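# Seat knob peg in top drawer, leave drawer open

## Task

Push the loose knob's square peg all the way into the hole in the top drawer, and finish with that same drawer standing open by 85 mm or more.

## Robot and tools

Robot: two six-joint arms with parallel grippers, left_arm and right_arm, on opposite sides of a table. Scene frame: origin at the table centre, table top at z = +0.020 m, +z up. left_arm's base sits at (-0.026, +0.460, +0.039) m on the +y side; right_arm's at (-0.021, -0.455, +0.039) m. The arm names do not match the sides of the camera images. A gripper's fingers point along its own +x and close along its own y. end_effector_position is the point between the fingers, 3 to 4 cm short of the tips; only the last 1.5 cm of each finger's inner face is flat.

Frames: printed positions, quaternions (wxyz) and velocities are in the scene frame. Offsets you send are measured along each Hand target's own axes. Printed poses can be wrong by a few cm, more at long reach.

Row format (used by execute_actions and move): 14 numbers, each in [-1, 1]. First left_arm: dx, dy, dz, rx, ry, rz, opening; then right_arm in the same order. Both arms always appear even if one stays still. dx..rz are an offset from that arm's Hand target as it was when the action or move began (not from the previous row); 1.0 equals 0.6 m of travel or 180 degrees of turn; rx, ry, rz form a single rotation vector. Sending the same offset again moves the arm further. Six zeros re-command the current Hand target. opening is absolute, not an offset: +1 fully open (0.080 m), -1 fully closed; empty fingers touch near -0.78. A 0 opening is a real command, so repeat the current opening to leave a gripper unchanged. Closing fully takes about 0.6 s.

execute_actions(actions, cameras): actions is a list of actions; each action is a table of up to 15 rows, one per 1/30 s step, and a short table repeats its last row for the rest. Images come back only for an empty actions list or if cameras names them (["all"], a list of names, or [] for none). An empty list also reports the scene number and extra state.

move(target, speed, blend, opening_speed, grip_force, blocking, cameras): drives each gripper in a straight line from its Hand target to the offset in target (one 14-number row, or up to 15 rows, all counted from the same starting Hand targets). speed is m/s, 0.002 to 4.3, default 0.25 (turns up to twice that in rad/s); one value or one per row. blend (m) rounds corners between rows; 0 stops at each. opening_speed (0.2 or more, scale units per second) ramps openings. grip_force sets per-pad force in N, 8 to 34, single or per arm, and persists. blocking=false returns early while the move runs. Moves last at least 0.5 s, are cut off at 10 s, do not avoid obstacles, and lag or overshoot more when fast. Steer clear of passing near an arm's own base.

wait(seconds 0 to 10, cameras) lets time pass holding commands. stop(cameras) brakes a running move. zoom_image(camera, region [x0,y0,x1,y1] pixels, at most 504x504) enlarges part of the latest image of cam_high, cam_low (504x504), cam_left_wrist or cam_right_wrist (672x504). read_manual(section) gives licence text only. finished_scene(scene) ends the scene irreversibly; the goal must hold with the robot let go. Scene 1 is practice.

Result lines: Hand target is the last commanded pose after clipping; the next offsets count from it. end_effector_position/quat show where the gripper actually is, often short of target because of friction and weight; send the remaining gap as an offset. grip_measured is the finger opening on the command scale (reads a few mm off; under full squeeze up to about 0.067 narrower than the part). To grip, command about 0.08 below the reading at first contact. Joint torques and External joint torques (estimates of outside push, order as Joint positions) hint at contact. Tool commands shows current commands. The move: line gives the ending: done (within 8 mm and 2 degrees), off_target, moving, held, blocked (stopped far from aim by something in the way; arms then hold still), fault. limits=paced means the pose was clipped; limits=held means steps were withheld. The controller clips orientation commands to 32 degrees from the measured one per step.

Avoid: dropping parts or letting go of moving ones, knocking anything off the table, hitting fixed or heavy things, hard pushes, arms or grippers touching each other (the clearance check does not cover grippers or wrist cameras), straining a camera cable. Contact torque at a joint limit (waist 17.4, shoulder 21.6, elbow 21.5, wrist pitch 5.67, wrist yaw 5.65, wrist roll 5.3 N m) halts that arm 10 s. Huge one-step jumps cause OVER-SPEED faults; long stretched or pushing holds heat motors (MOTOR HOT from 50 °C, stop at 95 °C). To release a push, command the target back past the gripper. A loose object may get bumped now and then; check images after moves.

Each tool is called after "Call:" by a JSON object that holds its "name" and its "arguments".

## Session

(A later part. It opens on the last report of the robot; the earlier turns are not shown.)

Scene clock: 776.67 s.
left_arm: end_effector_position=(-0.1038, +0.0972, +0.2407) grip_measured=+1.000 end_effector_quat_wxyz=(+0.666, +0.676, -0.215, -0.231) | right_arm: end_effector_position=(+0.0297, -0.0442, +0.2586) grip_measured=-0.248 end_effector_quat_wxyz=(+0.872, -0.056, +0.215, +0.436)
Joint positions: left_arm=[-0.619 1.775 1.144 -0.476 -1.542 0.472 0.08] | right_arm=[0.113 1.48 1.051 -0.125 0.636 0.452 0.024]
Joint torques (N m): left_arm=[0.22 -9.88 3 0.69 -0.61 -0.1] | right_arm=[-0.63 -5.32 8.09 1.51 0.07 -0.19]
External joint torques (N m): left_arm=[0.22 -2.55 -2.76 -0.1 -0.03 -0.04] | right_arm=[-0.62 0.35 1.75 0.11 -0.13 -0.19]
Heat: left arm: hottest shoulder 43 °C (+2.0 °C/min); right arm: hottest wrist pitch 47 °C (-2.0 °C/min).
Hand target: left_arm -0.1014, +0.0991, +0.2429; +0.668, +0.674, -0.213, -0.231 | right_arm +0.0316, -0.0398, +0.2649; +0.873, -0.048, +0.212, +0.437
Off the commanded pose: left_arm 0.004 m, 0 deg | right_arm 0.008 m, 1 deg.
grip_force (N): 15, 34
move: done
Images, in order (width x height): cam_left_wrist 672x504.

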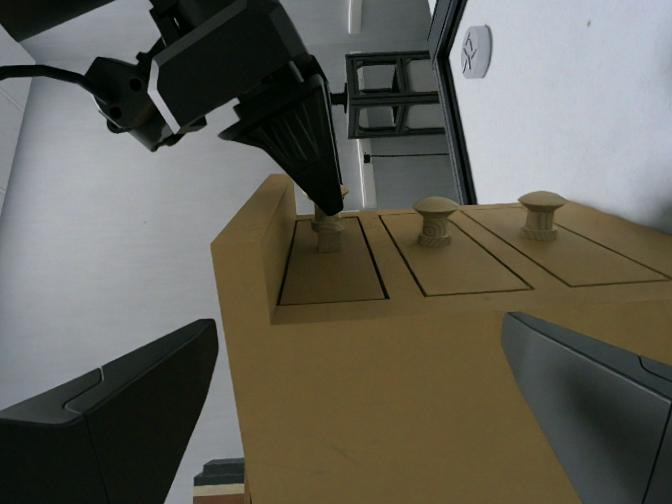

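Call:
{"name": "move", "arguments": {"target": [0,0,0,0,0,0,1.0, 0.003875,0.000473,0.003574,0,0,0,-0.36], "speed": 0.03, "cameras": ["cam_left_wrist"]}}

Call:
{"name": "zoom_image", "arguments": {"camera": "cam_left_wrist", "region": [308, 226, 350, 268]}}

Scene clock: 778.00 s.
left_arm: end_effector_position=(-0.1038, +0.0972, +0.2407) grip_measured=+1.000 end_effector_quat_wxyz=(+0.666, +0.676, -0.215, -0.231) | right_arm: end_effector_position=(+0.0306, -0.0436, +0.2586) grip_measured=-0.248 end_effector_quat_wxyz=(+0.872, -0.058, +0.215, +0.435)
Joint positions: left_arm=[-0.619 1.775 1.144 -0.476 -1.542 0.472 0.08] | right_arm=[0.11 1.483 1.055 -0.13 0.634 0.449 0.024]
Joint torques (N m): left_arm=[0.24 -9.88 2.99 0.69 -0.6 -0.1] | right_arm=[-0.95 -4.83 8.95 1.68 -0.08 -0.16]
External joint torques (N m): left_arm=[0.25 -2.66 -2.73 -0.09 -0.04 -0.04] | right_arm=[-0.95 0.91 2.58 0.27 -0.27 -0.16]
Heat: left arm: hottest shoulder 43 °C (+2.0 °C/min); right arm: hottest wrist pitch 48 °C (-1.0 °C/min).
Hand target: left_arm -0.1014, +0.0991, +0.2429; +0.668, +0.674, -0.213, -0.231 | right_arm +0.0334, -0.0373, +0.2659; +0.873, -0.048, +0.212, +0.437
Off the commanded pose: left_arm 0.004 m, 0 deg | right_arm 0.010 m, 1 deg.
grip_force (N): 15, 34
move: off_target (right_arm)
Images, in order (width x height): cam_left_wrist 672x504.

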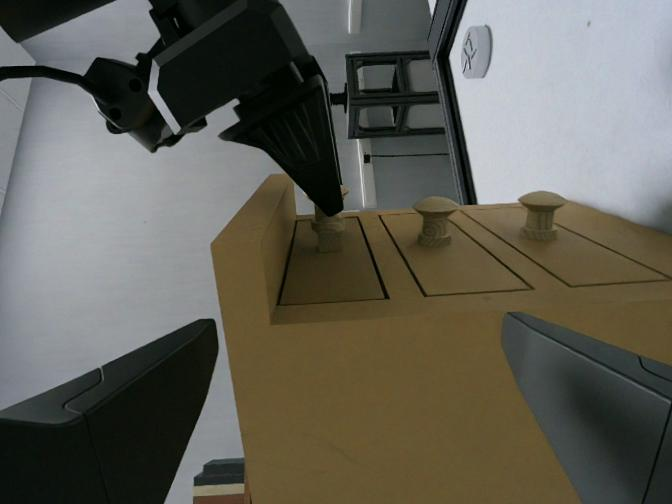

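Scaled by 12.000 from the camera's 672x504 image, which has a finer 960x720 frame.

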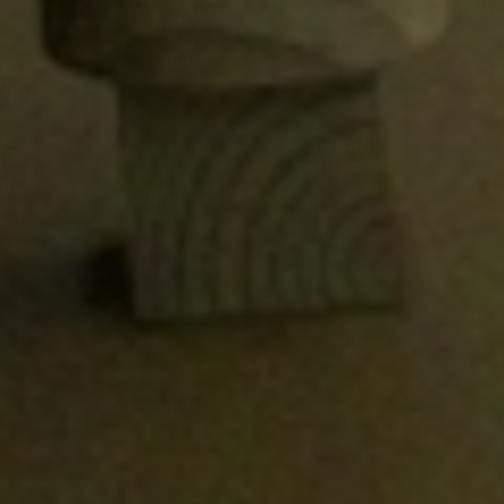

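Call:
{"name": "move", "arguments": {"target": [0,0,0,0,0,0,1.0, -0.00399,0.000478,0.00272,0,0,0,-0.36], "speed": 0.02, "cameras": ["cam_left_wrist"]}}

Call:
{"name": "zoom_image", "arguments": {"camera": "cam_left_wrist", "region": [308, 226, 350, 268]}}

Scene clock: 779.47 s.
left_arm: end_effector_position=(-0.1038, +0.0972, +0.2407) grip_measured=+1.000 end_effector_quat_wxyz=(+0.666, +0.676, -0.215, -0.231) | right_arm: end_effector_position=(+0.0306, -0.0438, +0.2593) grip_measured=-0.248 end_effector_quat_wxyz=(+0.872, -0.060, +0.216, +0.435)
Joint positions: left_arm=[-0.619 1.775 1.144 -0.476 -1.542 0.472 0.08] | right_arm=[0.11 1.483 1.062 -0.141 0.634 0.449 0.024]
Joint torques (N m): left_arm=[0.23 -9.9 3 0.69 -0.61 -0.09] | right_arm=[-0.74 -5.44 8.7 1.75 0.07 -0.14]
External joint torques (N m): left_arm=[0.27 -2.6 -2.74 -0.09 -0.04 -0.04] | right_arm=[-0.73 0.34 2.29 0.33 -0.14 -0.14]
Heat: left arm: hottest shoulder 44 °C (+3.0 °C/min); right arm: hottest wrist pitch 48 °C (-1.0 °C/min).
Hand target: left_arm -0.1014, +0.0991, +0.2429; +0.668, +0.674, -0.213, -0.231 | right_arm +0.0324, -0.0385, +0.2685; +0.873, -0.048, +0.212, +0.437
Off the commanded pose: left_arm 0.004 m, 0 deg | right_arm 0.011 m, 2 deg.
grip_force (N): 15, 34
move: off_target (right_arm)
Images, in order (width x height): cam_left_wrist 672x504.

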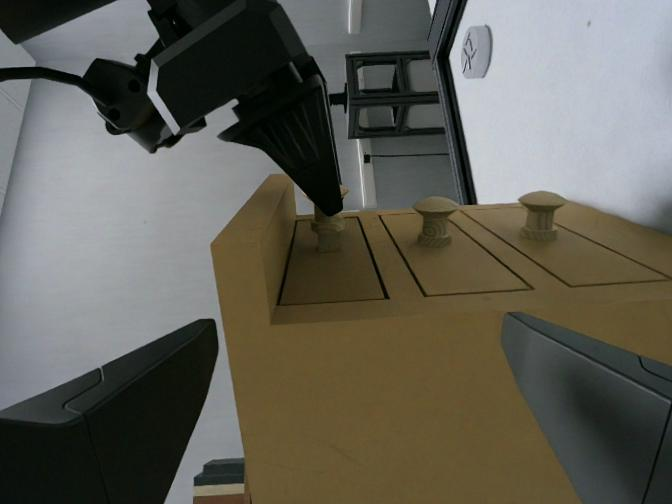

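Scaled by 12.000 from the camera's 672x504 image, which has a finer 960x720 frame.

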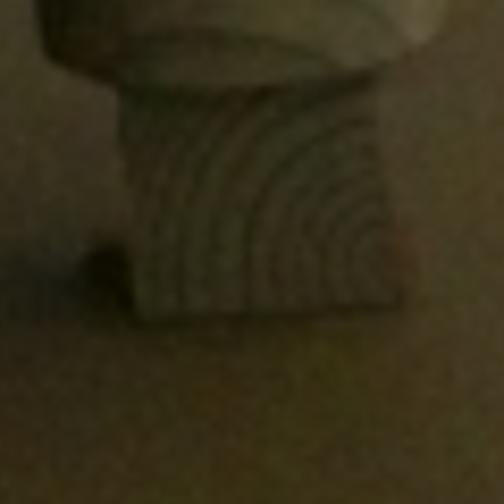

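Call:
{"name": "move", "arguments": {"target": [0,0,0,0,0,0,1.0, -0.00207,0.000465,0.004524,0,0,0,-0.36], "speed": 0.02, "cameras": ["cam_left_wrist"]}}

Call:
{"name": "zoom_image", "arguments": {"camera": "cam_left_wrist", "region": [308, 226, 350, 268]}}

Scene clock: 780.60 s.
left_arm: end_effector_position=(-0.1038, +0.0972, +0.2407) grip_measured=+1.000 end_effector_quat_wxyz=(+0.666, +0.676, -0.215, -0.231) | right_arm: end_effector_position=(+0.0305, -0.0439, +0.2604) grip_measured=-0.248 end_effector_quat_wxyz=(+0.872, -0.063, +0.217, +0.435)
Joint positions: left_arm=[-0.619 1.775 1.144 -0.476 -1.542 0.472 0.08] | right_arm=[0.11 1.483 1.07 -0.154 0.634 0.449 0.024]
Joint torques (N m): left_arm=[0.23 -9.88 3.01 0.69 -0.6 -0.1] | right_arm=[-0.63 -5.69 9.28 1.73 0.04 -0.07]
External joint torques (N m): left_arm=[0.23 -2.59 -2.73 -0.1 -0.03 -0.05] | right_arm=[-0.65 0.05 2.91 0.33 -0.15 -0.07]
Heat: left arm: hottest shoulder 44 °C (+3.0 °C/min); right arm: hottest wrist pitch 48 °C (-1.0 °C/min).
Hand target: left_arm -0.1014, +0.0991, +0.2429; +0.668, +0.674, -0.213, -0.231 | right_arm +0.0324, -0.0385, +0.2714; +0.873, -0.048, +0.212, +0.437
Off the commanded pose: left_arm 0.004 m, 0 deg | right_arm 0.012 m, 2 deg.
grip_force (N): 15, 34
move: off_target (right_arm)
Images, in order (width x height): cam_left_wrist 672x504.

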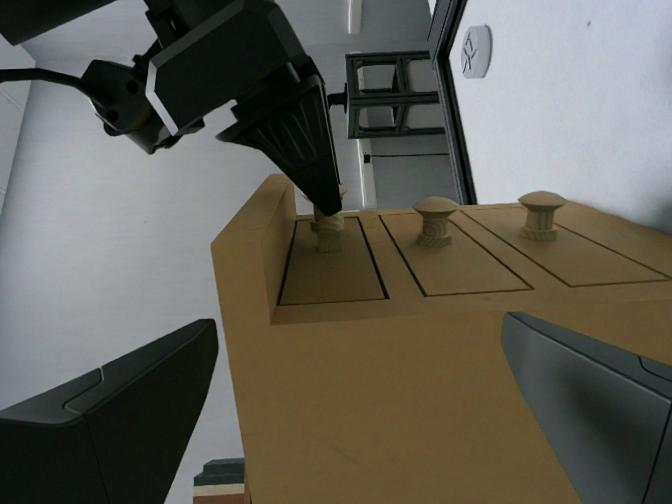

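Scaled by 12.000 from the camera's 672x504 image, which has a finer 960x720 frame.

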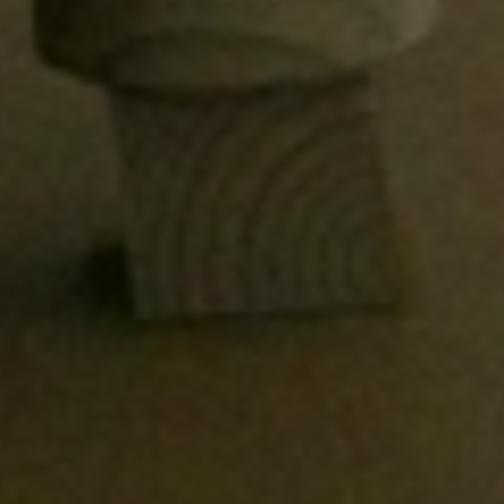

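Call:
{"name": "move", "arguments": {"target": [0,0,0,0,0,0,1.0, 0.00490,-0.000545,-0.00275,0,0,0,-0.36], "speed": 0.03, "cameras": ["cam_left_wrist"]}}

Call:
{"name": "zoom_image", "arguments": {"camera": "cam_left_wrist", "region": [308, 226, 350, 268]}}

Scene clock: 781.83 s.
left_arm: end_effector_position=(-0.1038, +0.0972, +0.2407) grip_measured=+1.000 end_effector_quat_wxyz=(+0.666, +0.676, -0.215, -0.231) | right_arm: end_effector_position=(+0.0308, -0.0435, +0.2605) grip_measured=-0.248 end_effector_quat_wxyz=(+0.872, -0.062, +0.217, +0.435)
Joint positions: left_arm=[-0.619 1.775 1.144 -0.476 -1.542 0.472 0.08] | right_arm=[0.109 1.484 1.07 -0.151 0.633 0.449 0.024]
Joint torques (N m): left_arm=[0.22 -9.87 2.98 0.68 -0.6 -0.09] | right_arm=[-0.73 -4.78 8.67 2.36 -0.02 -0.23]
External joint torques (N m): left_arm=[0.26 -2.59 -2.78 -0.11 -0.04 -0.04] | right_arm=[-0.71 0.99 2.29 0.95 -0.23 -0.23]
Heat: left arm: hottest shoulder 44 °C (+3.0 °C/min); right arm: hottest wrist pitch 48 °C (-1.0 °C/min).
Hand target: left_arm -0.1014, +0.0991, +0.2429; +0.668, +0.674, -0.213, -0.231 | right_arm +0.0337, -0.0370, +0.2686; +0.873, -0.048, +0.212, +0.437
Off the commanded pose: left_arm 0.004 m, 0 deg | right_arm 0.011 m, 2 deg.
grip_force (N): 15, 34
move: off_target (right_arm)
Images, in order (width x height): cam_left_wrist 672x504.

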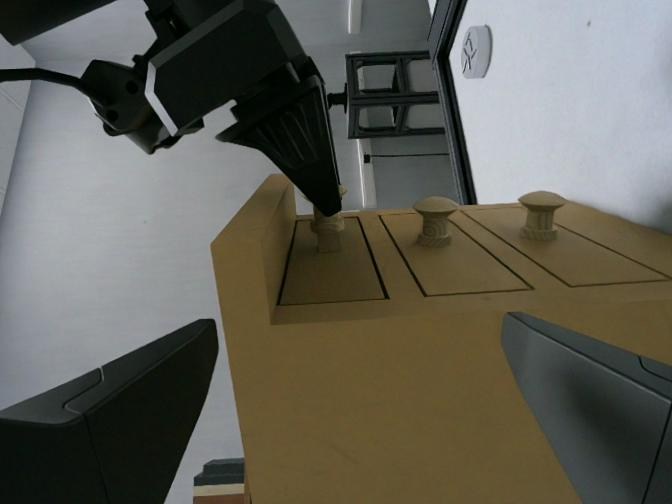

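Scaled by 12.000 from the camera's 672x504 image, which has a finer 960x720 frame.

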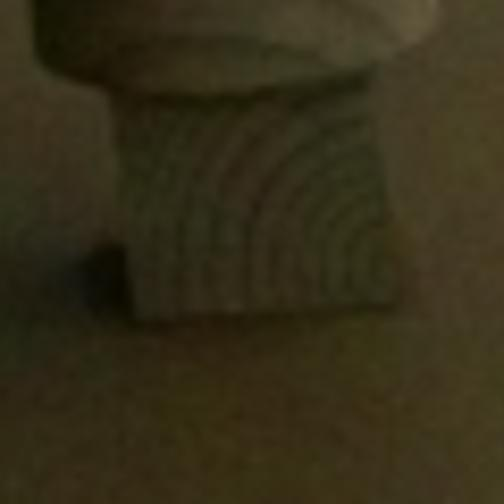

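Call:
{"name": "move", "arguments": {"target": [0,0,0,0,0,0,1.0, 0.0066,-0.000645,-0.002424,0,0,0,-0.36], "speed": 0.03, "cameras": ["cam_left_wrist"]}}

Call:
{"name": "zoom_image", "arguments": {"camera": "cam_left_wrist", "region": [308, 226, 350, 268]}}

Scene clock: 782.67 s.
left_arm: end_effector_position=(-0.1038, +0.0972, +0.2407) grip_measured=+1.000 end_effector_quat_wxyz=(+0.666, +0.676, -0.215, -0.231) | right_arm: end_effector_position=(+0.0318, -0.0426, +0.2604) grip_measured=-0.248 end_effector_quat_wxyz=(+0.872, -0.061, +0.216, +0.434)
Joint positions: left_arm=[-0.619 1.775 1.144 -0.476 -1.542 0.472 0.08] | right_arm=[0.106 1.488 1.07 -0.144 0.633 0.446 0.024]
Joint torques (N m): left_arm=[0.22 -9.88 3.01 0.69 -0.6 -0.09] | right_arm=[-1.32 -3.88 8.05 3.05 -0.28 -0.19]
External joint torques (N m): left_arm=[0.22 -2.61 -2.74 -0.1 -0.04 -0.04] | right_arm=[-1.34 1.92 1.68 1.64 -0.48 -0.19]
Heat: left arm: hottest shoulder 44 °C (+3.0 °C/min); right arm: hottest wrist pitch 49 °C (+0.0 °C/min).
Hand target: left_arm -0.1014, +0.0991, +0.2429; +0.668, +0.674, -0.213, -0.231 | right_arm +0.0357, -0.0347, +0.2656; +0.873, -0.048, +0.212, +0.437
Off the commanded pose: left_arm 0.004 m, 0 deg | right_arm 0.010 m, 2 deg.
grip_force (N): 15, 34
move: off_target (right_arm)
Images, in order (width x height): cam_left_wrist 672x504.

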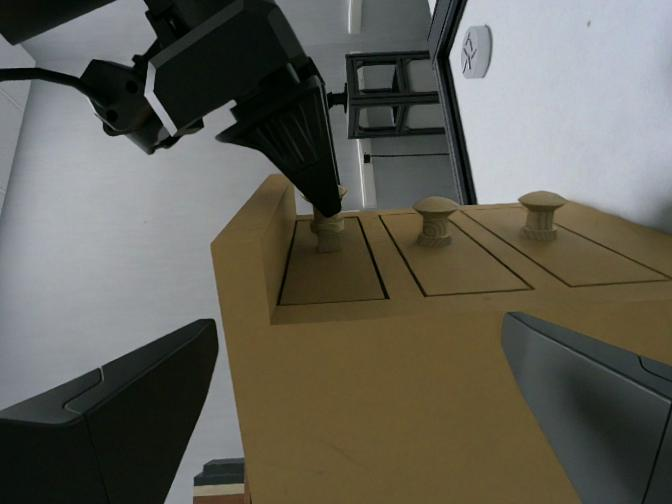

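Scaled by 12.000 from the camera's 672x504 image, which has a finer 960x720 frame.

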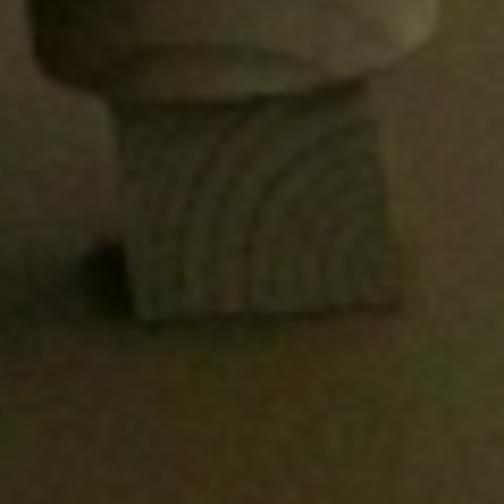

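Call:
{"name": "move", "arguments": {"target": [0,0,0,0,0,0,1.0, 0.005715,-0.000865,-0.00649,0,0,0,-0.36], "speed": 0.03, "cameras": ["cam_left_wrist"]}}

Call:
{"name": "zoom_image", "arguments": {"camera": "cam_left_wrist", "region": [308, 226, 350, 268]}}

Scene clock: 784.00 s.
left_arm: end_effector_position=(-0.1038, +0.0972, +0.2407) grip_measured=+1.000 end_effector_quat_wxyz=(+0.666, +0.676, -0.215, -0.231) | right_arm: end_effector_position=(+0.0325, -0.0423, +0.2587) grip_measured=-0.248 end_effector_quat_wxyz=(+0.873, -0.058, +0.213, +0.434)
Joint positions: left_arm=[-0.619 1.775 1.144 -0.476 -1.542 0.472 0.08] | right_arm=[0.106 1.489 1.058 -0.123 0.636 0.444 0.024]
Joint torques (N m): left_arm=[0.23 -9.89 3.01 0.69 -0.6 -0.1] | right_arm=[-1.37 -3.19 8.2 3.09 -0.45 -0.17]
External joint torques (N m): left_arm=[0.24 -2.63 -2.76 -0.1 -0.04 -0.04] | right_arm=[-1.34 2.58 1.84 1.68 -0.64 -0.17]
Heat: left arm: hottest shoulder 45 °C (+4.0 °C/min); right arm: hottest wrist pitch 50 °C (+2.0 °C/min). Fold the right arm in close to its base, or ease its load, before you think long.
Hand target: left_arm -0.1014, +0.0991, +0.2429; +0.668, +0.674, -0.213, -0.231 | right_arm +0.0366, -0.0335, +0.2608; +0.873, -0.048, +0.212, +0.437
Off the commanded pose: left_arm 0.004 m, 0 deg | right_arm 0.010 m, 1 deg.
MOTOR HOT: joint 4 (wrist pitch) of the right arm reports 50 °C; the controller stops that arm at 95 °C. To cool a motor, set the load down, stop pushing, or move to a pose that needs little force.
grip_force (N): 15, 34
move: off_target (right_arm)
Images, in order (width x height): cam_left_wrist 672x504.

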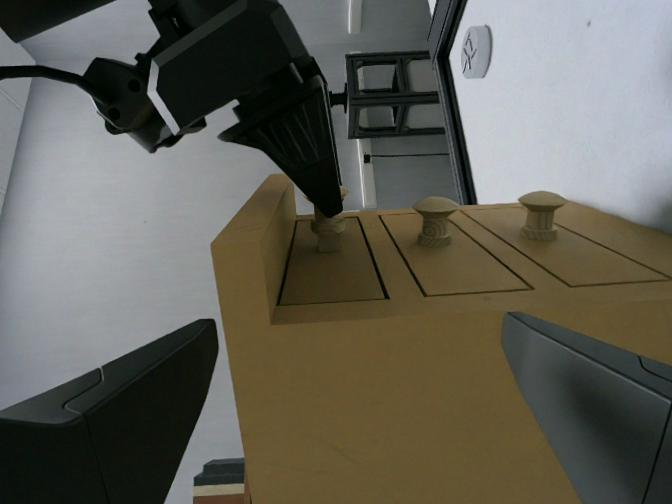

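Scaled by 12.000 from the camera's 672x504 image, which has a finer 960x720 frame.

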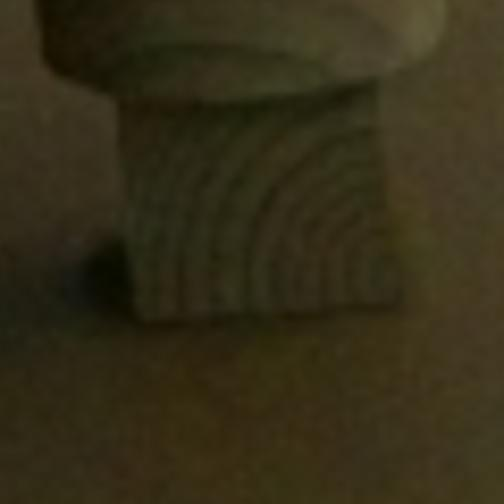

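Call:
{"name": "zoom_image", "arguments": {"camera": "cam_left_wrist", "region": [310, 228, 346, 258]}}

Scaled by 14.000 from the camera's 672x504 image, which has a finer 960x720 frame.

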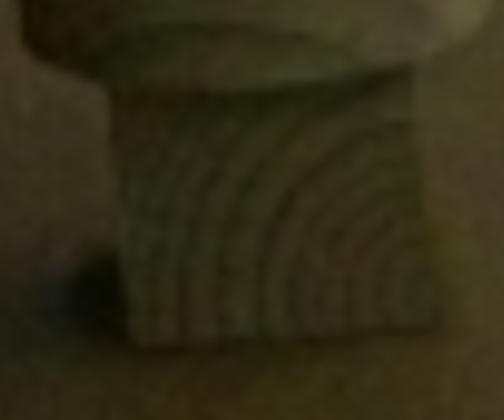

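Call:
{"name": "move", "arguments": {"target": [0,0,0,0,0,0,1.0, -0.000283,-0.00556,0.004115,0,0,0,-0.36], "speed": 0.03, "cameras": ["cam_left_wrist"]}}

Call:
{"name": "zoom_image", "arguments": {"camera": "cam_left_wrist", "region": [308, 226, 350, 268]}}

Scene clock: 785.67 s.
left_arm: end_effector_position=(-0.1038, +0.0972, +0.2407) grip_measured=+1.000 end_effector_quat_wxyz=(+0.666, +0.676, -0.215, -0.231) | right_arm: end_effector_position=(+0.0341, -0.0424, +0.2581) grip_measured=-0.248 end_effector_quat_wxyz=(+0.873, -0.061, +0.213, +0.434)
Joint positions: left_arm=[-0.619 1.775 1.144 -0.476 -1.542 0.472 0.08] | right_arm=[0.101 1.489 1.057 -0.123 0.632 0.438 0.024]
Joint torques (N m): left_arm=[0.23 -9.88 2.99 0.69 -0.61 -0.1] | right_arm=[-1.79 -4.35 8.13 2.89 -0.59 -0.26]
External joint torques (N m): left_arm=[0.23 -2.58 -2.8 -0.11 -0.04 -0.04] | right_arm=[-1.77 1.5 1.7 1.46 -0.79 -0.26]
Heat: left arm: hottest shoulder 45 °C (+4.0 °C/min); right arm: hottest wrist pitch 51 °C (+3.0 °C/min). Fold the right arm in close to its base, or ease its load, before you think long.
Hand target: left_arm -0.1014, +0.0991, +0.2429; +0.668, +0.674, -0.213, -0.231 | right_arm +0.0398, -0.0350, +0.2627; +0.873, -0.048, +0.212, +0.437
Off the commanded pose: left_arm 0.004 m, 0 deg | right_arm 0.011 m, 2 deg.
MOTOR HOT: still on. Joint 4 (wrist pitch) of the right arm reports 51 °C.
grip_force (N): 15, 34
move: off_target (right_arm)
Images, in order (width x height): cam_left_wrist 672x504.

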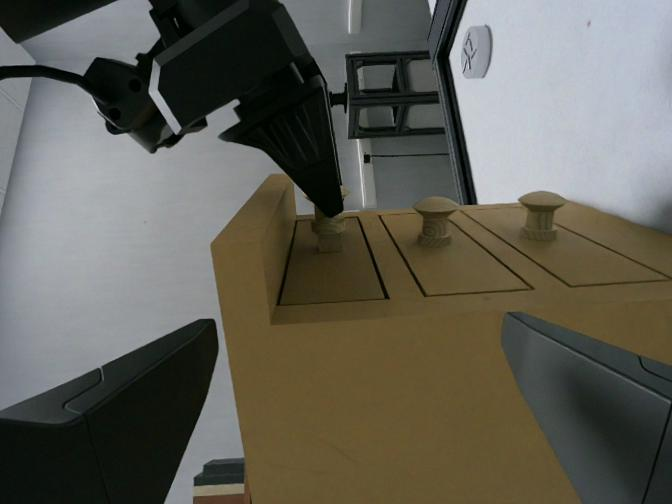

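Scaled by 12.000 from the camera's 672x504 image, which has a finer 960x720 frame.

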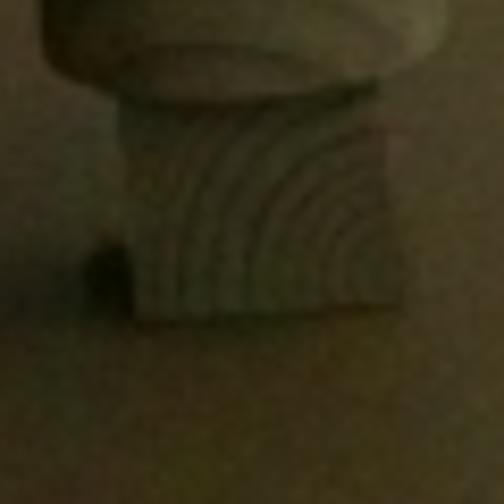

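Call:
{"name": "move", "arguments": {"target": [0,0,0,0,0,0,1.0, 0.001642,0.000614,-0.001517,-0.01564,-0.00604,-0.00642,-0.36], "speed": 0.04, "cameras": ["cam_left_wrist"]}}

Call:
{"name": "zoom_image", "arguments": {"camera": "cam_left_wrist", "region": [308, 226, 350, 268]}}

Scene clock: 788.73 s.
left_arm: end_effector_position=(-0.1038, +0.0972, +0.2407) grip_measured=+1.000 end_effector_quat_wxyz=(+0.666, +0.676, -0.215, -0.231) | right_arm: end_effector_position=(+0.0345, -0.0422, +0.2599) grip_measured=-0.248 end_effector_quat_wxyz=(+0.876, -0.077, +0.194, +0.434)
Joint positions: left_arm=[-0.619 1.775 1.144 -0.476 -1.542 0.472 0.08] | right_arm=[0.106 1.49 1.051 -0.1 0.655 0.387 0.024]
Joint torques (N m): left_arm=[0.24 -9.88 3 0.69 -0.6 -0.1] | right_arm=[-1.4 -3.05 7.84 3.02 -0.25 -0.26]
External joint torques (N m): left_arm=[0.24 -2.58 -2.77 -0.11 -0.03 -0.04] | right_arm=[-1.41 2.75 1.48 1.61 -0.45 -0.26]
Motor temperatures (°C): left_arm=[28 46 39 39 31 32] | right_arm=[29 38 46 53 31 31]
Heat: left arm: hottest shoulder 46 °C (+5.0 °C/min); right arm: hottest wrist pitch 53 °C (+5.0 °C/min). Heating fast: the right arm's wrist pitch motor: a push or a pull is the cause, and it goes on while you think. Ease it with your next call, before anything else.
Hand target: left_arm -0.1014, +0.0991, +0.2429; +0.668, +0.674, -0.213, -0.231 | right_arm +0.0398, -0.0342, +0.2616; +0.878, -0.067, +0.192, +0.434
Off the commanded pose: left_arm 0.004 m, 0 deg | right_arm 0.010 m, 1 deg.
MOTOR HOT: still on. Joint 4 (wrist pitch) of the right arm reports 53 °C.
grip_force (N): 15, 34
move: off_target (right_arm)
Images, in order (width x height): cam_left_wrist 672x504.

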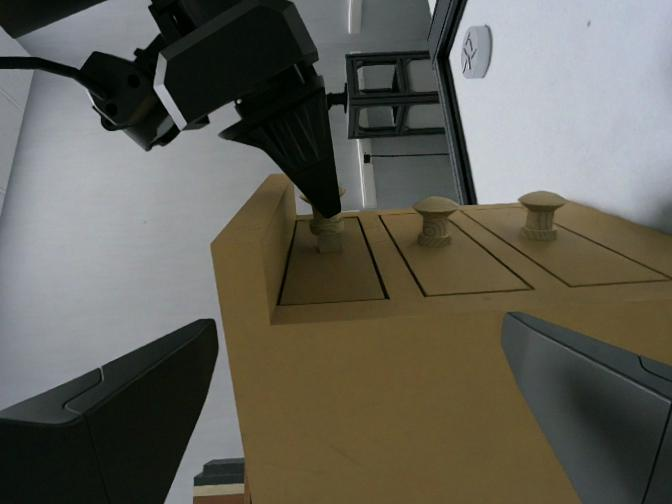

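Scaled by 12.000 from the camera's 672x504 image, which has a finer 960x720 frame.

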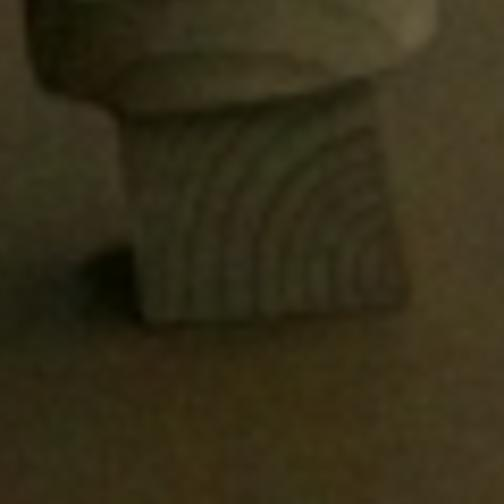

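Call:
{"name": "move", "arguments": {"target": [0,0,0,0,0,0,1.0, -0.05285,0.0021,-0.0245,0,0,0,-0.36], "speed": 0.08, "cameras": ["cam_left_wrist","cam_right_wrist"]}}

Call:
{"name": "zoom_image", "arguments": {"camera": "cam_left_wrist", "region": [308, 196, 350, 238]}}

Scene clock: 789.97 s.
left_arm: end_effector_position=(-0.1038, +0.0972, +0.2407) grip_measured=+1.000 end_effector_quat_wxyz=(+0.666, +0.676, -0.215, -0.231) | right_arm: end_effector_position=(+0.0169, -0.0587, +0.2573) grip_measured=-0.248 end_effector_quat_wxyz=(+0.876, -0.073, +0.194, +0.435)
Joint positions: left_arm=[-0.619 1.775 1.144 -0.476 -1.542 0.472 0.08] | right_arm=[0.171 1.437 0.997 -0.12 0.71 0.432 0.024]
Joint torques (N m): left_arm=[0.22 -9.88 3 0.69 -0.6 -0.09] | right_arm=[0.06 -7.3 5.67 1.02 0.39 0.18]
External joint torques (N m): left_arm=[0.22 -2.56 -2.76 -0.1 -0.03 -0.04] | right_arm=[0.04 -1.83 -0.74 -0.39 0.17 0.18]
Heat: left arm: hottest shoulder 46 °C (+5.0 °C/min); right arm: hottest wrist pitch 53 °C (+5.0 °C/min). Fold the right arm in close to its base, or ease its load, before you think long.
Hand target: left_arm -0.1014, +0.0991, +0.2429; +0.668, +0.674, -0.213, -0.231 | right_arm +0.0173, -0.0610, +0.2606; +0.878, -0.067, +0.193, +0.434
Off the commanded pose: left_arm 0.004 m, 0 deg | right_arm 0.004 m, 1 deg.
MOTOR HOT: still on. Joint 4 (wrist pitch) of the right arm reports 53 °C.
grip_force (N): 15, 34
move: done
Images, in order (width x height): cam_left_wrist 672x504, cam_right_wrist 672x504.

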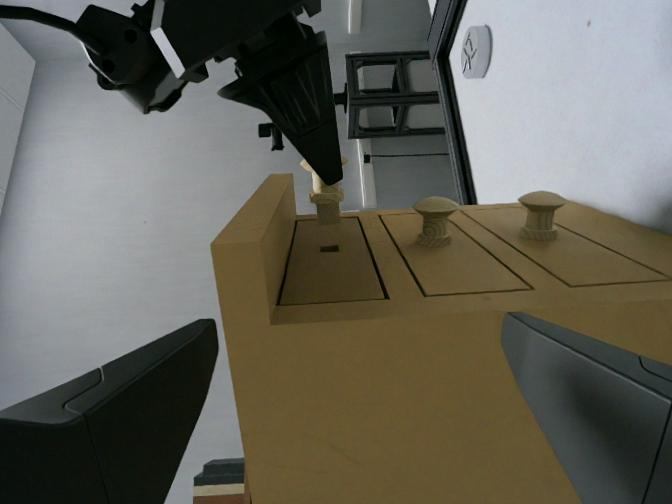

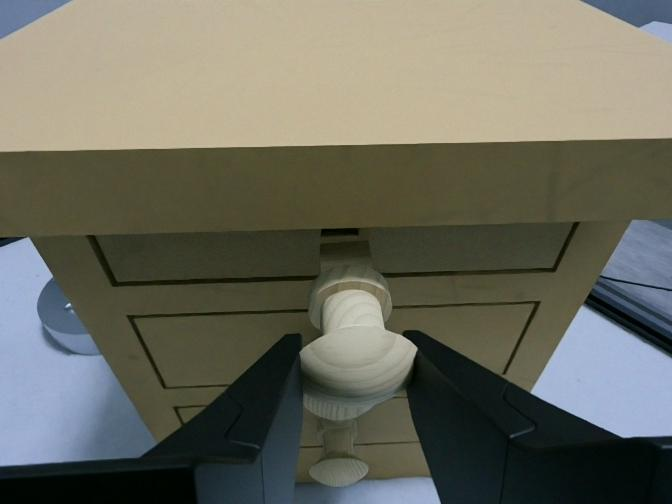

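Scaled by 12.000 from the camera's 672x504 image, which has a finer 960x720 frame.

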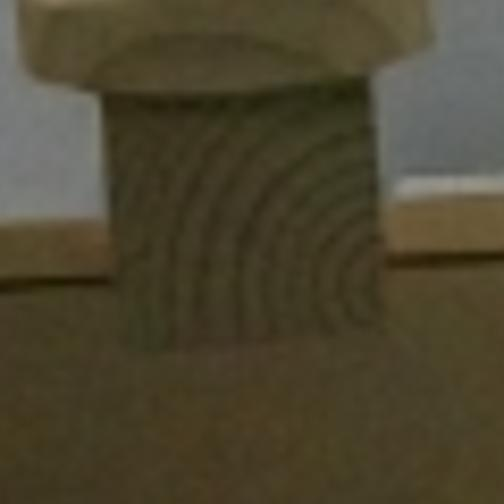

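Call:
{"name": "zoom_image", "arguments": {"camera": "cam_right_wrist", "region": [295, 215, 395, 290]}}

Scaled by 5.040 from the camera's 672x504 image, which has a finer 960x720 frame.

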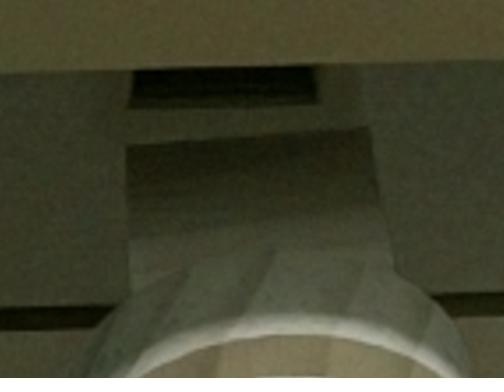

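Call:
{"name": "zoom_image", "arguments": {"camera": "cam_right_wrist", "region": [315, 226, 345, 256]}}

Call:
{"name": "zoom_image", "arguments": {"camera": "cam_right_wrist", "region": [345, 226, 375, 256]}}

Scaled by 16.800 from the camera's 672x504 image, which has a finer 960x720 frame.

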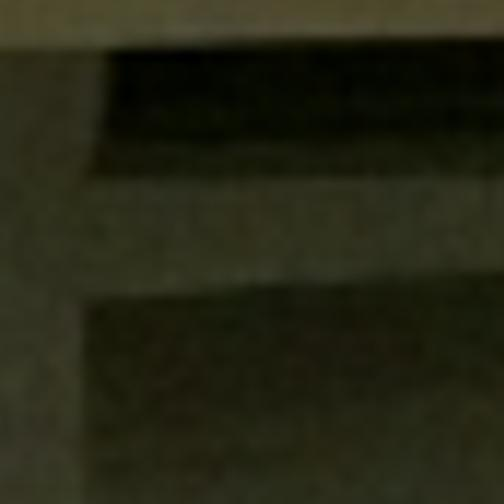

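Scaled by 16.800 from the camera's 672x504 image, which has a finer 960x720 frame.

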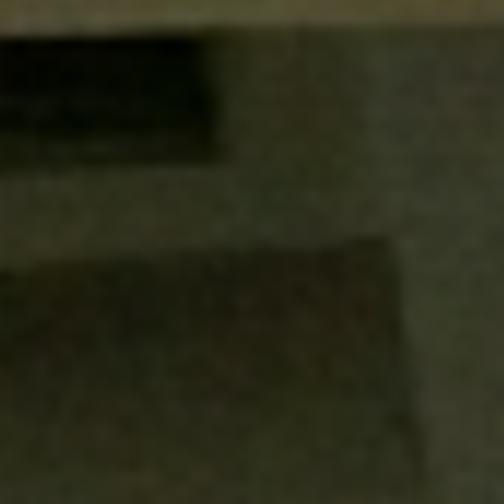

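Call:
{"name": "move", "arguments": {"target": [0,0,0,0,0,0,1.0, -0.006779,-0.002321,-0.005537,0.01484,-0.00849,0.01364,-0.36], "speed": 0.06, "cameras": ["cam_left_wrist","cam_right_wrist"]}}

Call:
{"name": "zoom_image", "arguments": {"camera": "cam_right_wrist", "region": [295, 215, 395, 290]}}

Call:
{"name": "zoom_image", "arguments": {"camera": "cam_left_wrist", "region": [308, 184, 350, 226]}}

Scene clock: 794.27 s.
left_arm: end_effector_position=(-0.1038, +0.0972, +0.2407) grip_measured=+1.000 end_effector_quat_wxyz=(+0.666, +0.676, -0.215, -0.231) | right_arm: end_effector_position=(+0.0152, -0.0644, +0.2556) grip_measured=-0.248 end_effector_quat_wxyz=(+0.872, -0.045, +0.193, +0.447)
Joint positions: left_arm=[-0.619 1.775 1.144 -0.476 -1.542 0.472 0.08] | right_arm=[0.171 1.397 0.928 -0.041 0.688 0.443 0.024]
Joint torques (N m): left_arm=[0.24 -9.88 3 0.69 -0.6 -0.09] | right_arm=[-0.14 -6.91 5.9 1.38 0.13 0.14]
External joint torques (N m): left_arm=[0.23 -2.54 -2.76 -0.1 -0.02 -0.04] | right_arm=[-0.16 -1.81 -0.43 -0.02 -0.06 0.14]
Heat: left arm: hottest shoulder 47 °C (+6.1 °C/min); right arm: hottest wrist pitch 52 °C (+4.0 °C/min). Fold the right arm in close to its base, or ease its load, before you think long.
Hand target: left_arm -0.1014, +0.0991, +0.2429; +0.668, +0.674, -0.213, -0.231 | right_arm +0.0152, -0.0658, +0.2591; +0.872, -0.037, +0.192, +0.449
Off the commanded pose: left_arm 0.004 m, 0 deg | right_arm 0.004 m, 1 deg.
MOTOR HOT: still on. Joint 4 (wrist pitch) of the right arm reports 52 °C.
grip_force (N): 15, 34
move: done
Images, in order (width x height): cam_left_wrist 672x504, cam_right_wrist 672x504.

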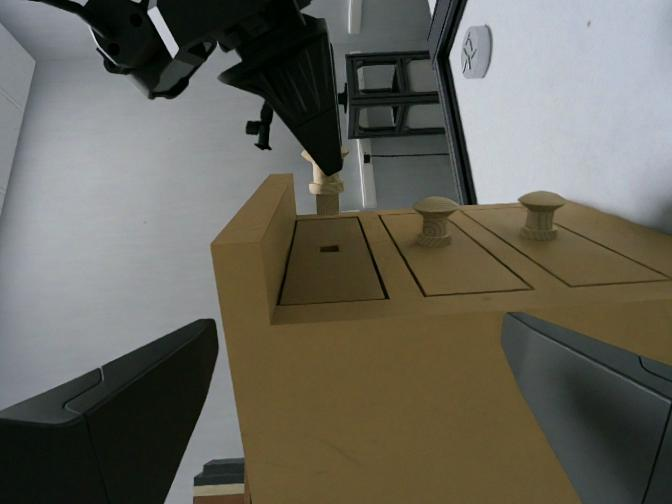

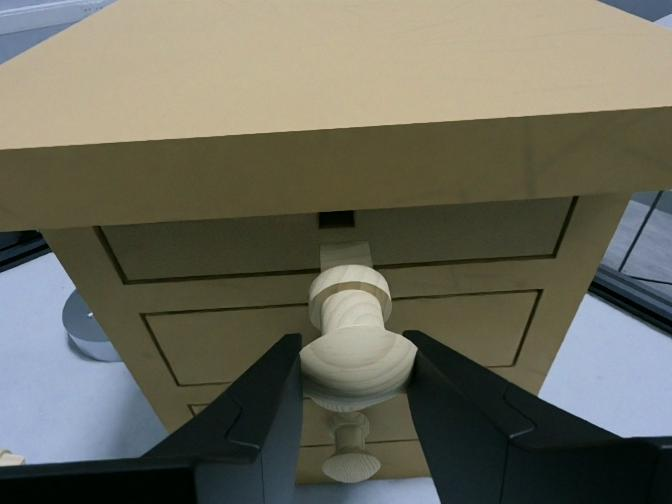

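Scaled by 5.040 from the camera's 672x504 image, which has a finer 960x720 frame.

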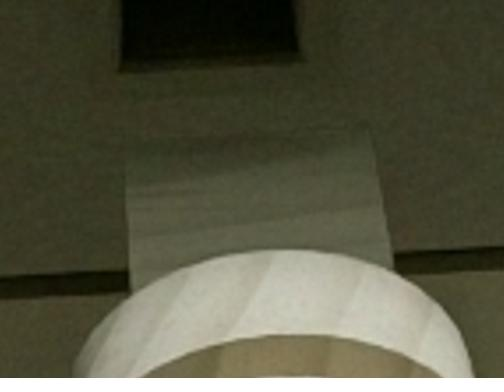

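Scaled by 12.000 from the camera's 672x504 image, which has a finer 960x720 frame.

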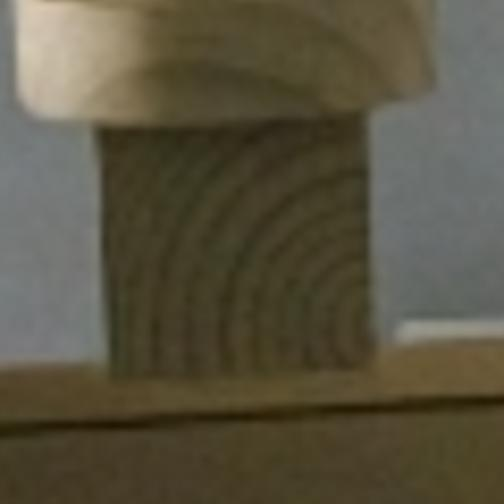

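Call:
{"name": "zoom_image", "arguments": {"camera": "cam_right_wrist", "region": [312, 226, 346, 260]}}

Call:
{"name": "zoom_image", "arguments": {"camera": "cam_right_wrist", "region": [342, 226, 376, 260]}}

Scaled by 14.824 from the camera's 672x504 image, which has a finer 960x720 frame.

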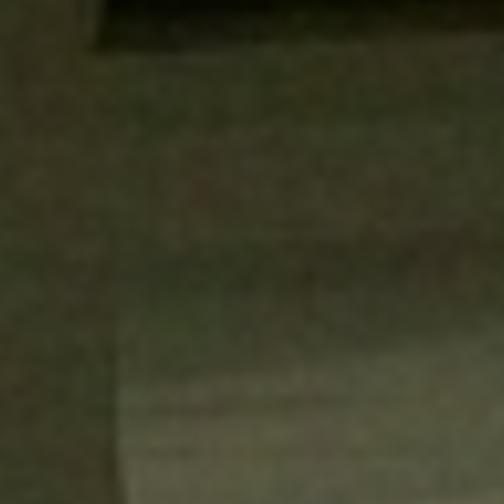

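Scaled by 14.824 from the camera's 672x504 image, which has a finer 960x720 frame.

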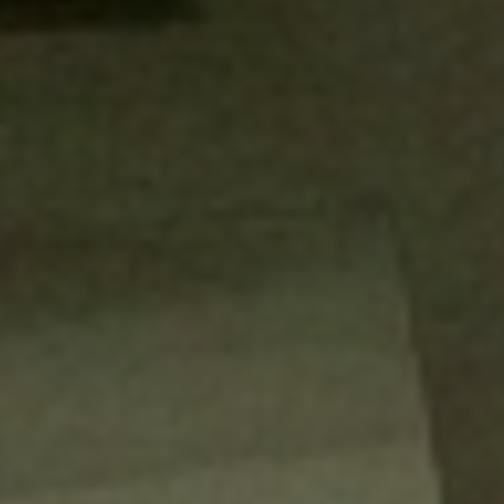

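Call:
{"name": "move", "arguments": {"target": [0,0,0,0,0,0,1.0, 0.03792,0.00498,0.02013,0.00818,0.00448,0.00274,-0.36], "speed": 0.05, "cameras": ["cam_left_wrist"]}}

Call:
{"name": "zoom_image", "arguments": {"camera": "cam_left_wrist", "region": [308, 226, 350, 268]}}

Scene clock: 801.27 s.
left_arm: end_effector_position=(-0.1038, +0.0972, +0.2407) grip_measured=+1.000 end_effector_quat_wxyz=(+0.666, +0.676, -0.215, -0.231) | right_arm: end_effector_position=(+0.0280, -0.0468, +0.2570) grip_measured=-0.248 end_effector_quat_wxyz=(+0.869, -0.036, +0.206, +0.449)
Joint positions: left_arm=[-0.619 1.775 1.144 -0.476 -1.542 0.472 0.08] | right_arm=[0.113 1.454 0.988 -0.035 0.621 0.443 0.024]
Joint torques (N m): left_arm=[0.23 -9.89 2.99 0.69 -0.61 -0.1] | right_arm=[-0.28 -5.54 7.85 1.36 0.15 -0.01]
External joint torques (N m): left_arm=[0.23 -2.59 -2.78 -0.11 -0.04 -0.04] | right_arm=[-0.28 -0.02 1.53 -0.06 -0.03 -0.01]
Heat: left arm: hottest shoulder 48 °C (+7.1 °C/min); right arm: hottest wrist pitch 52 °C (+4.0 °C/min). Fold the right arm in close to its base, or ease its load, before you think long.
Hand target: left_arm -0.1014, +0.0991, +0.2429; +0.668, +0.674, -0.213, -0.231 | right_arm +0.0283, -0.0437, +0.2622; +0.869, -0.028, +0.204, +0.450
Off the commanded pose: left_arm 0.004 m, 0 deg | right_arm 0.006 m, 1 deg.
MOTOR HOT: still on. Joint 4 (wrist pitch) of the right arm reports 52 °C.
grip_force (N): 15, 34
move: done
Images, in order (width x height): cam_left_wrist 672x504.

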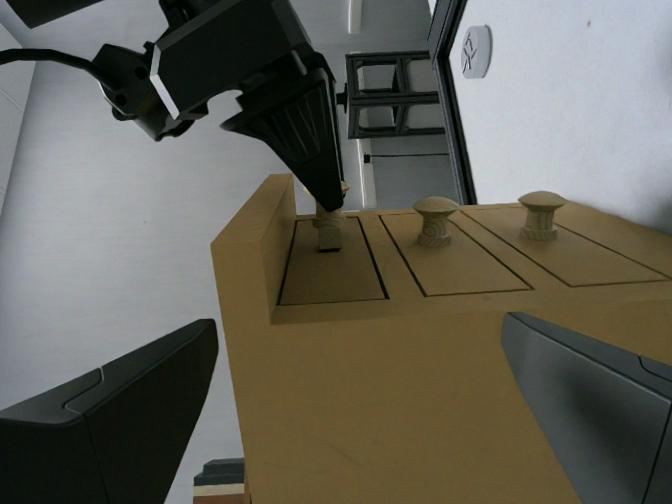

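Scaled by 12.000 from the camera's 672x504 image, which has a finer 960x720 frame.

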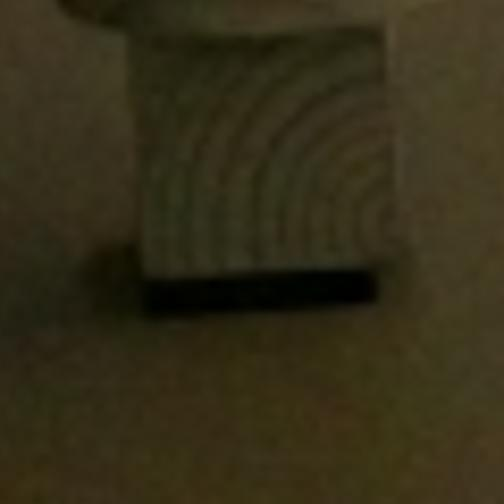

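Call:
{"name": "move", "arguments": {"target": [0,0,0,0,0,0,1.0, 0.002045,-0.00005,0.001585,0,0,0,-0.36], "speed": 0.03, "cameras": ["cam_left_wrist"]}}

Call:
{"name": "zoom_image", "arguments": {"camera": "cam_left_wrist", "region": [308, 226, 350, 268]}}

Scene clock: 802.50 s.
left_arm: end_effector_position=(-0.1038, +0.0972, +0.2407) grip_measured=+1.000 end_effector_quat_wxyz=(+0.666, +0.676, -0.215, -0.231) | right_arm: end_effector_position=(+0.0289, -0.0456, +0.2573) grip_measured=-0.248 end_effector_quat_wxyz=(+0.869, -0.035, +0.207, +0.448)
Joint positions: left_arm=[-0.619 1.775 1.144 -0.476 -1.542 0.472 0.08] | right_arm=[0.11 1.458 0.993 -0.035 0.618 0.443 0.024]
Joint torques (N m): left_arm=[0.24 -9.88 2.98 0.69 -0.6 -0.1] | right_arm=[-0.28 -5.38 7.87 1.31 0.16 -0.03]
External joint torques (N m): left_arm=[0.24 -2.61 -2.76 -0.09 -0.03 -0.04] | right_arm=[-0.25 0.2 1.47 -0.14 -0.02 -0.03]
Heat: left arm: hottest shoulder 48 °C (+7.1 °C/min); right arm: hottest wrist pitch 51 °C (+3.0 °C/min). Fold the right arm in close to its base, or ease its load, before you think long.
Hand target: left_arm -0.1014, +0.0991, +0.2429; +0.668, +0.674, -0.213, -0.231 | right_arm +0.0294, -0.0426, +0.2626; +0.869, -0.028, +0.204, +0.450
Off the commanded pose: left_arm 0.004 m, 0 deg | right_arm 0.006 m, 1 deg.
MOTOR HOT: still on. Joint 4 (wrist pitch) of the right arm reports 51 °C.
grip_force (N): 15, 34
move: done
Images, in order (width x height): cam_left_wrist 672x504.

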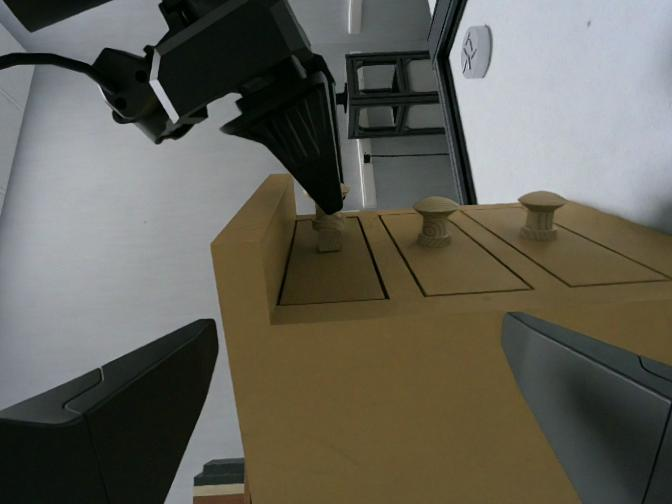

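Scaled by 12.000 from the camera's 672x504 image, which has a finer 960x720 frame.

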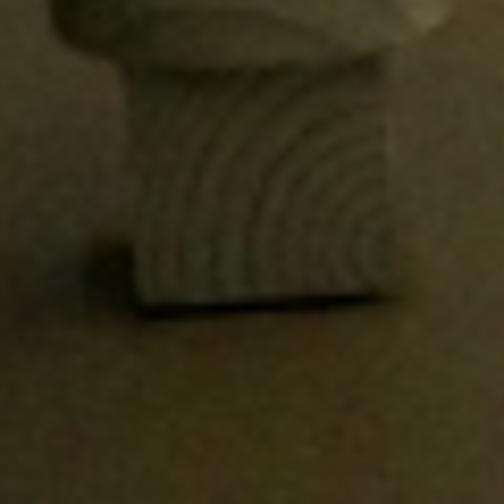

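Call:
{"name": "move", "arguments": {"target": [0,0,0,0,0,0,1.0, 0.00443,-0.0017,0.00428,0,0,0,-0.36], "speed": 0.03, "cameras": ["cam_left_wrist"]}}

Call:
{"name": "zoom_image", "arguments": {"camera": "cam_left_wrist", "region": [308, 226, 350, 268]}}

Scene clock: 803.57 s.
left_arm: end_effector_position=(-0.1038, +0.0972, +0.2407) grip_measured=+1.000 end_effector_quat_wxyz=(+0.666, +0.676, -0.215, -0.231) | right_arm: end_effector_position=(+0.0304, -0.0449, +0.2574) grip_measured=-0.248 end_effector_quat_wxyz=(+0.869, -0.035, +0.207, +0.448)
Joint positions: left_arm=[-0.619 1.775 1.144 -0.476 -1.542 0.472 0.08] | right_arm=[0.104 1.46 0.996 -0.035 0.612 0.44 0.024]
Joint torques (N m): left_arm=[0.23 -9.88 3.01 0.69 -0.6 -0.1] | right_arm=[-0.58 -4.96 8.65 1.4 0.03 -0.1]
External joint torques (N m): left_arm=[0.27 -2.6 -2.75 -0.1 -0.03 -0.05] | right_arm=[-0.59 0.58 2.32 -0.03 -0.14 -0.1]
Heat: left arm: hottest shoulder 48 °C (+7.1 °C/min); right arm: hottest wrist pitch 51 °C (+3.0 °C/min). Fold the right arm in close to its base, or ease its load, before you think long.
Hand target: left_arm -0.1014, +0.0991, +0.2429; +0.668, +0.674, -0.213, -0.231 | right_arm +0.0323, -0.0405, +0.2639; +0.869, -0.028, +0.204, +0.450
Off the commanded pose: left_arm 0.004 m, 0 deg | right_arm 0.008 m, 1 deg.
MOTOR HOT: still on. Joint 4 (wrist pitch) of the right arm reports 51 °C.
grip_force (N): 15, 34
move: done
Images, in order (width x height): cam_left_wrist 672x504.

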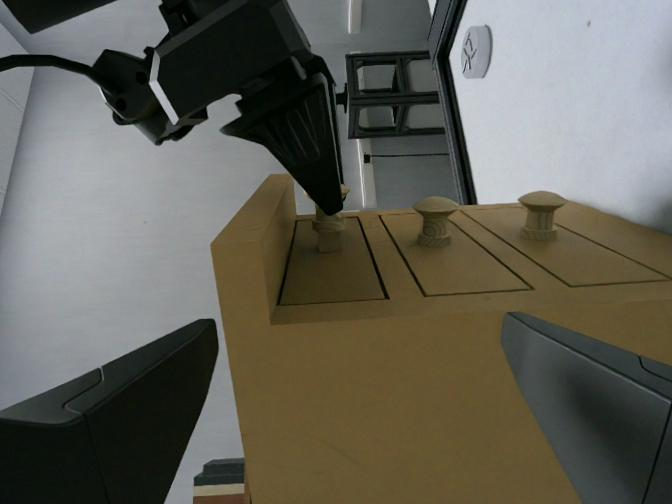

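Scaled by 12.000 from the camera's 672x504 image, which has a finer 960x720 frame.

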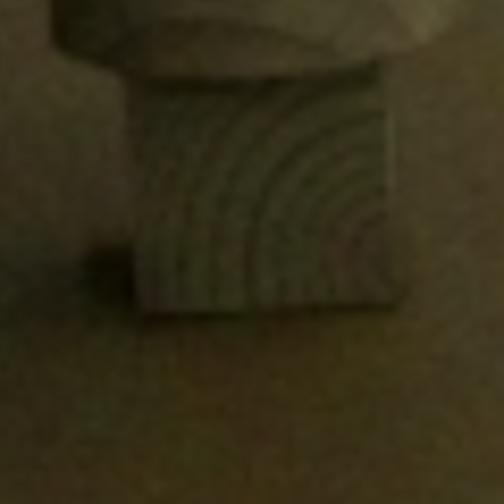

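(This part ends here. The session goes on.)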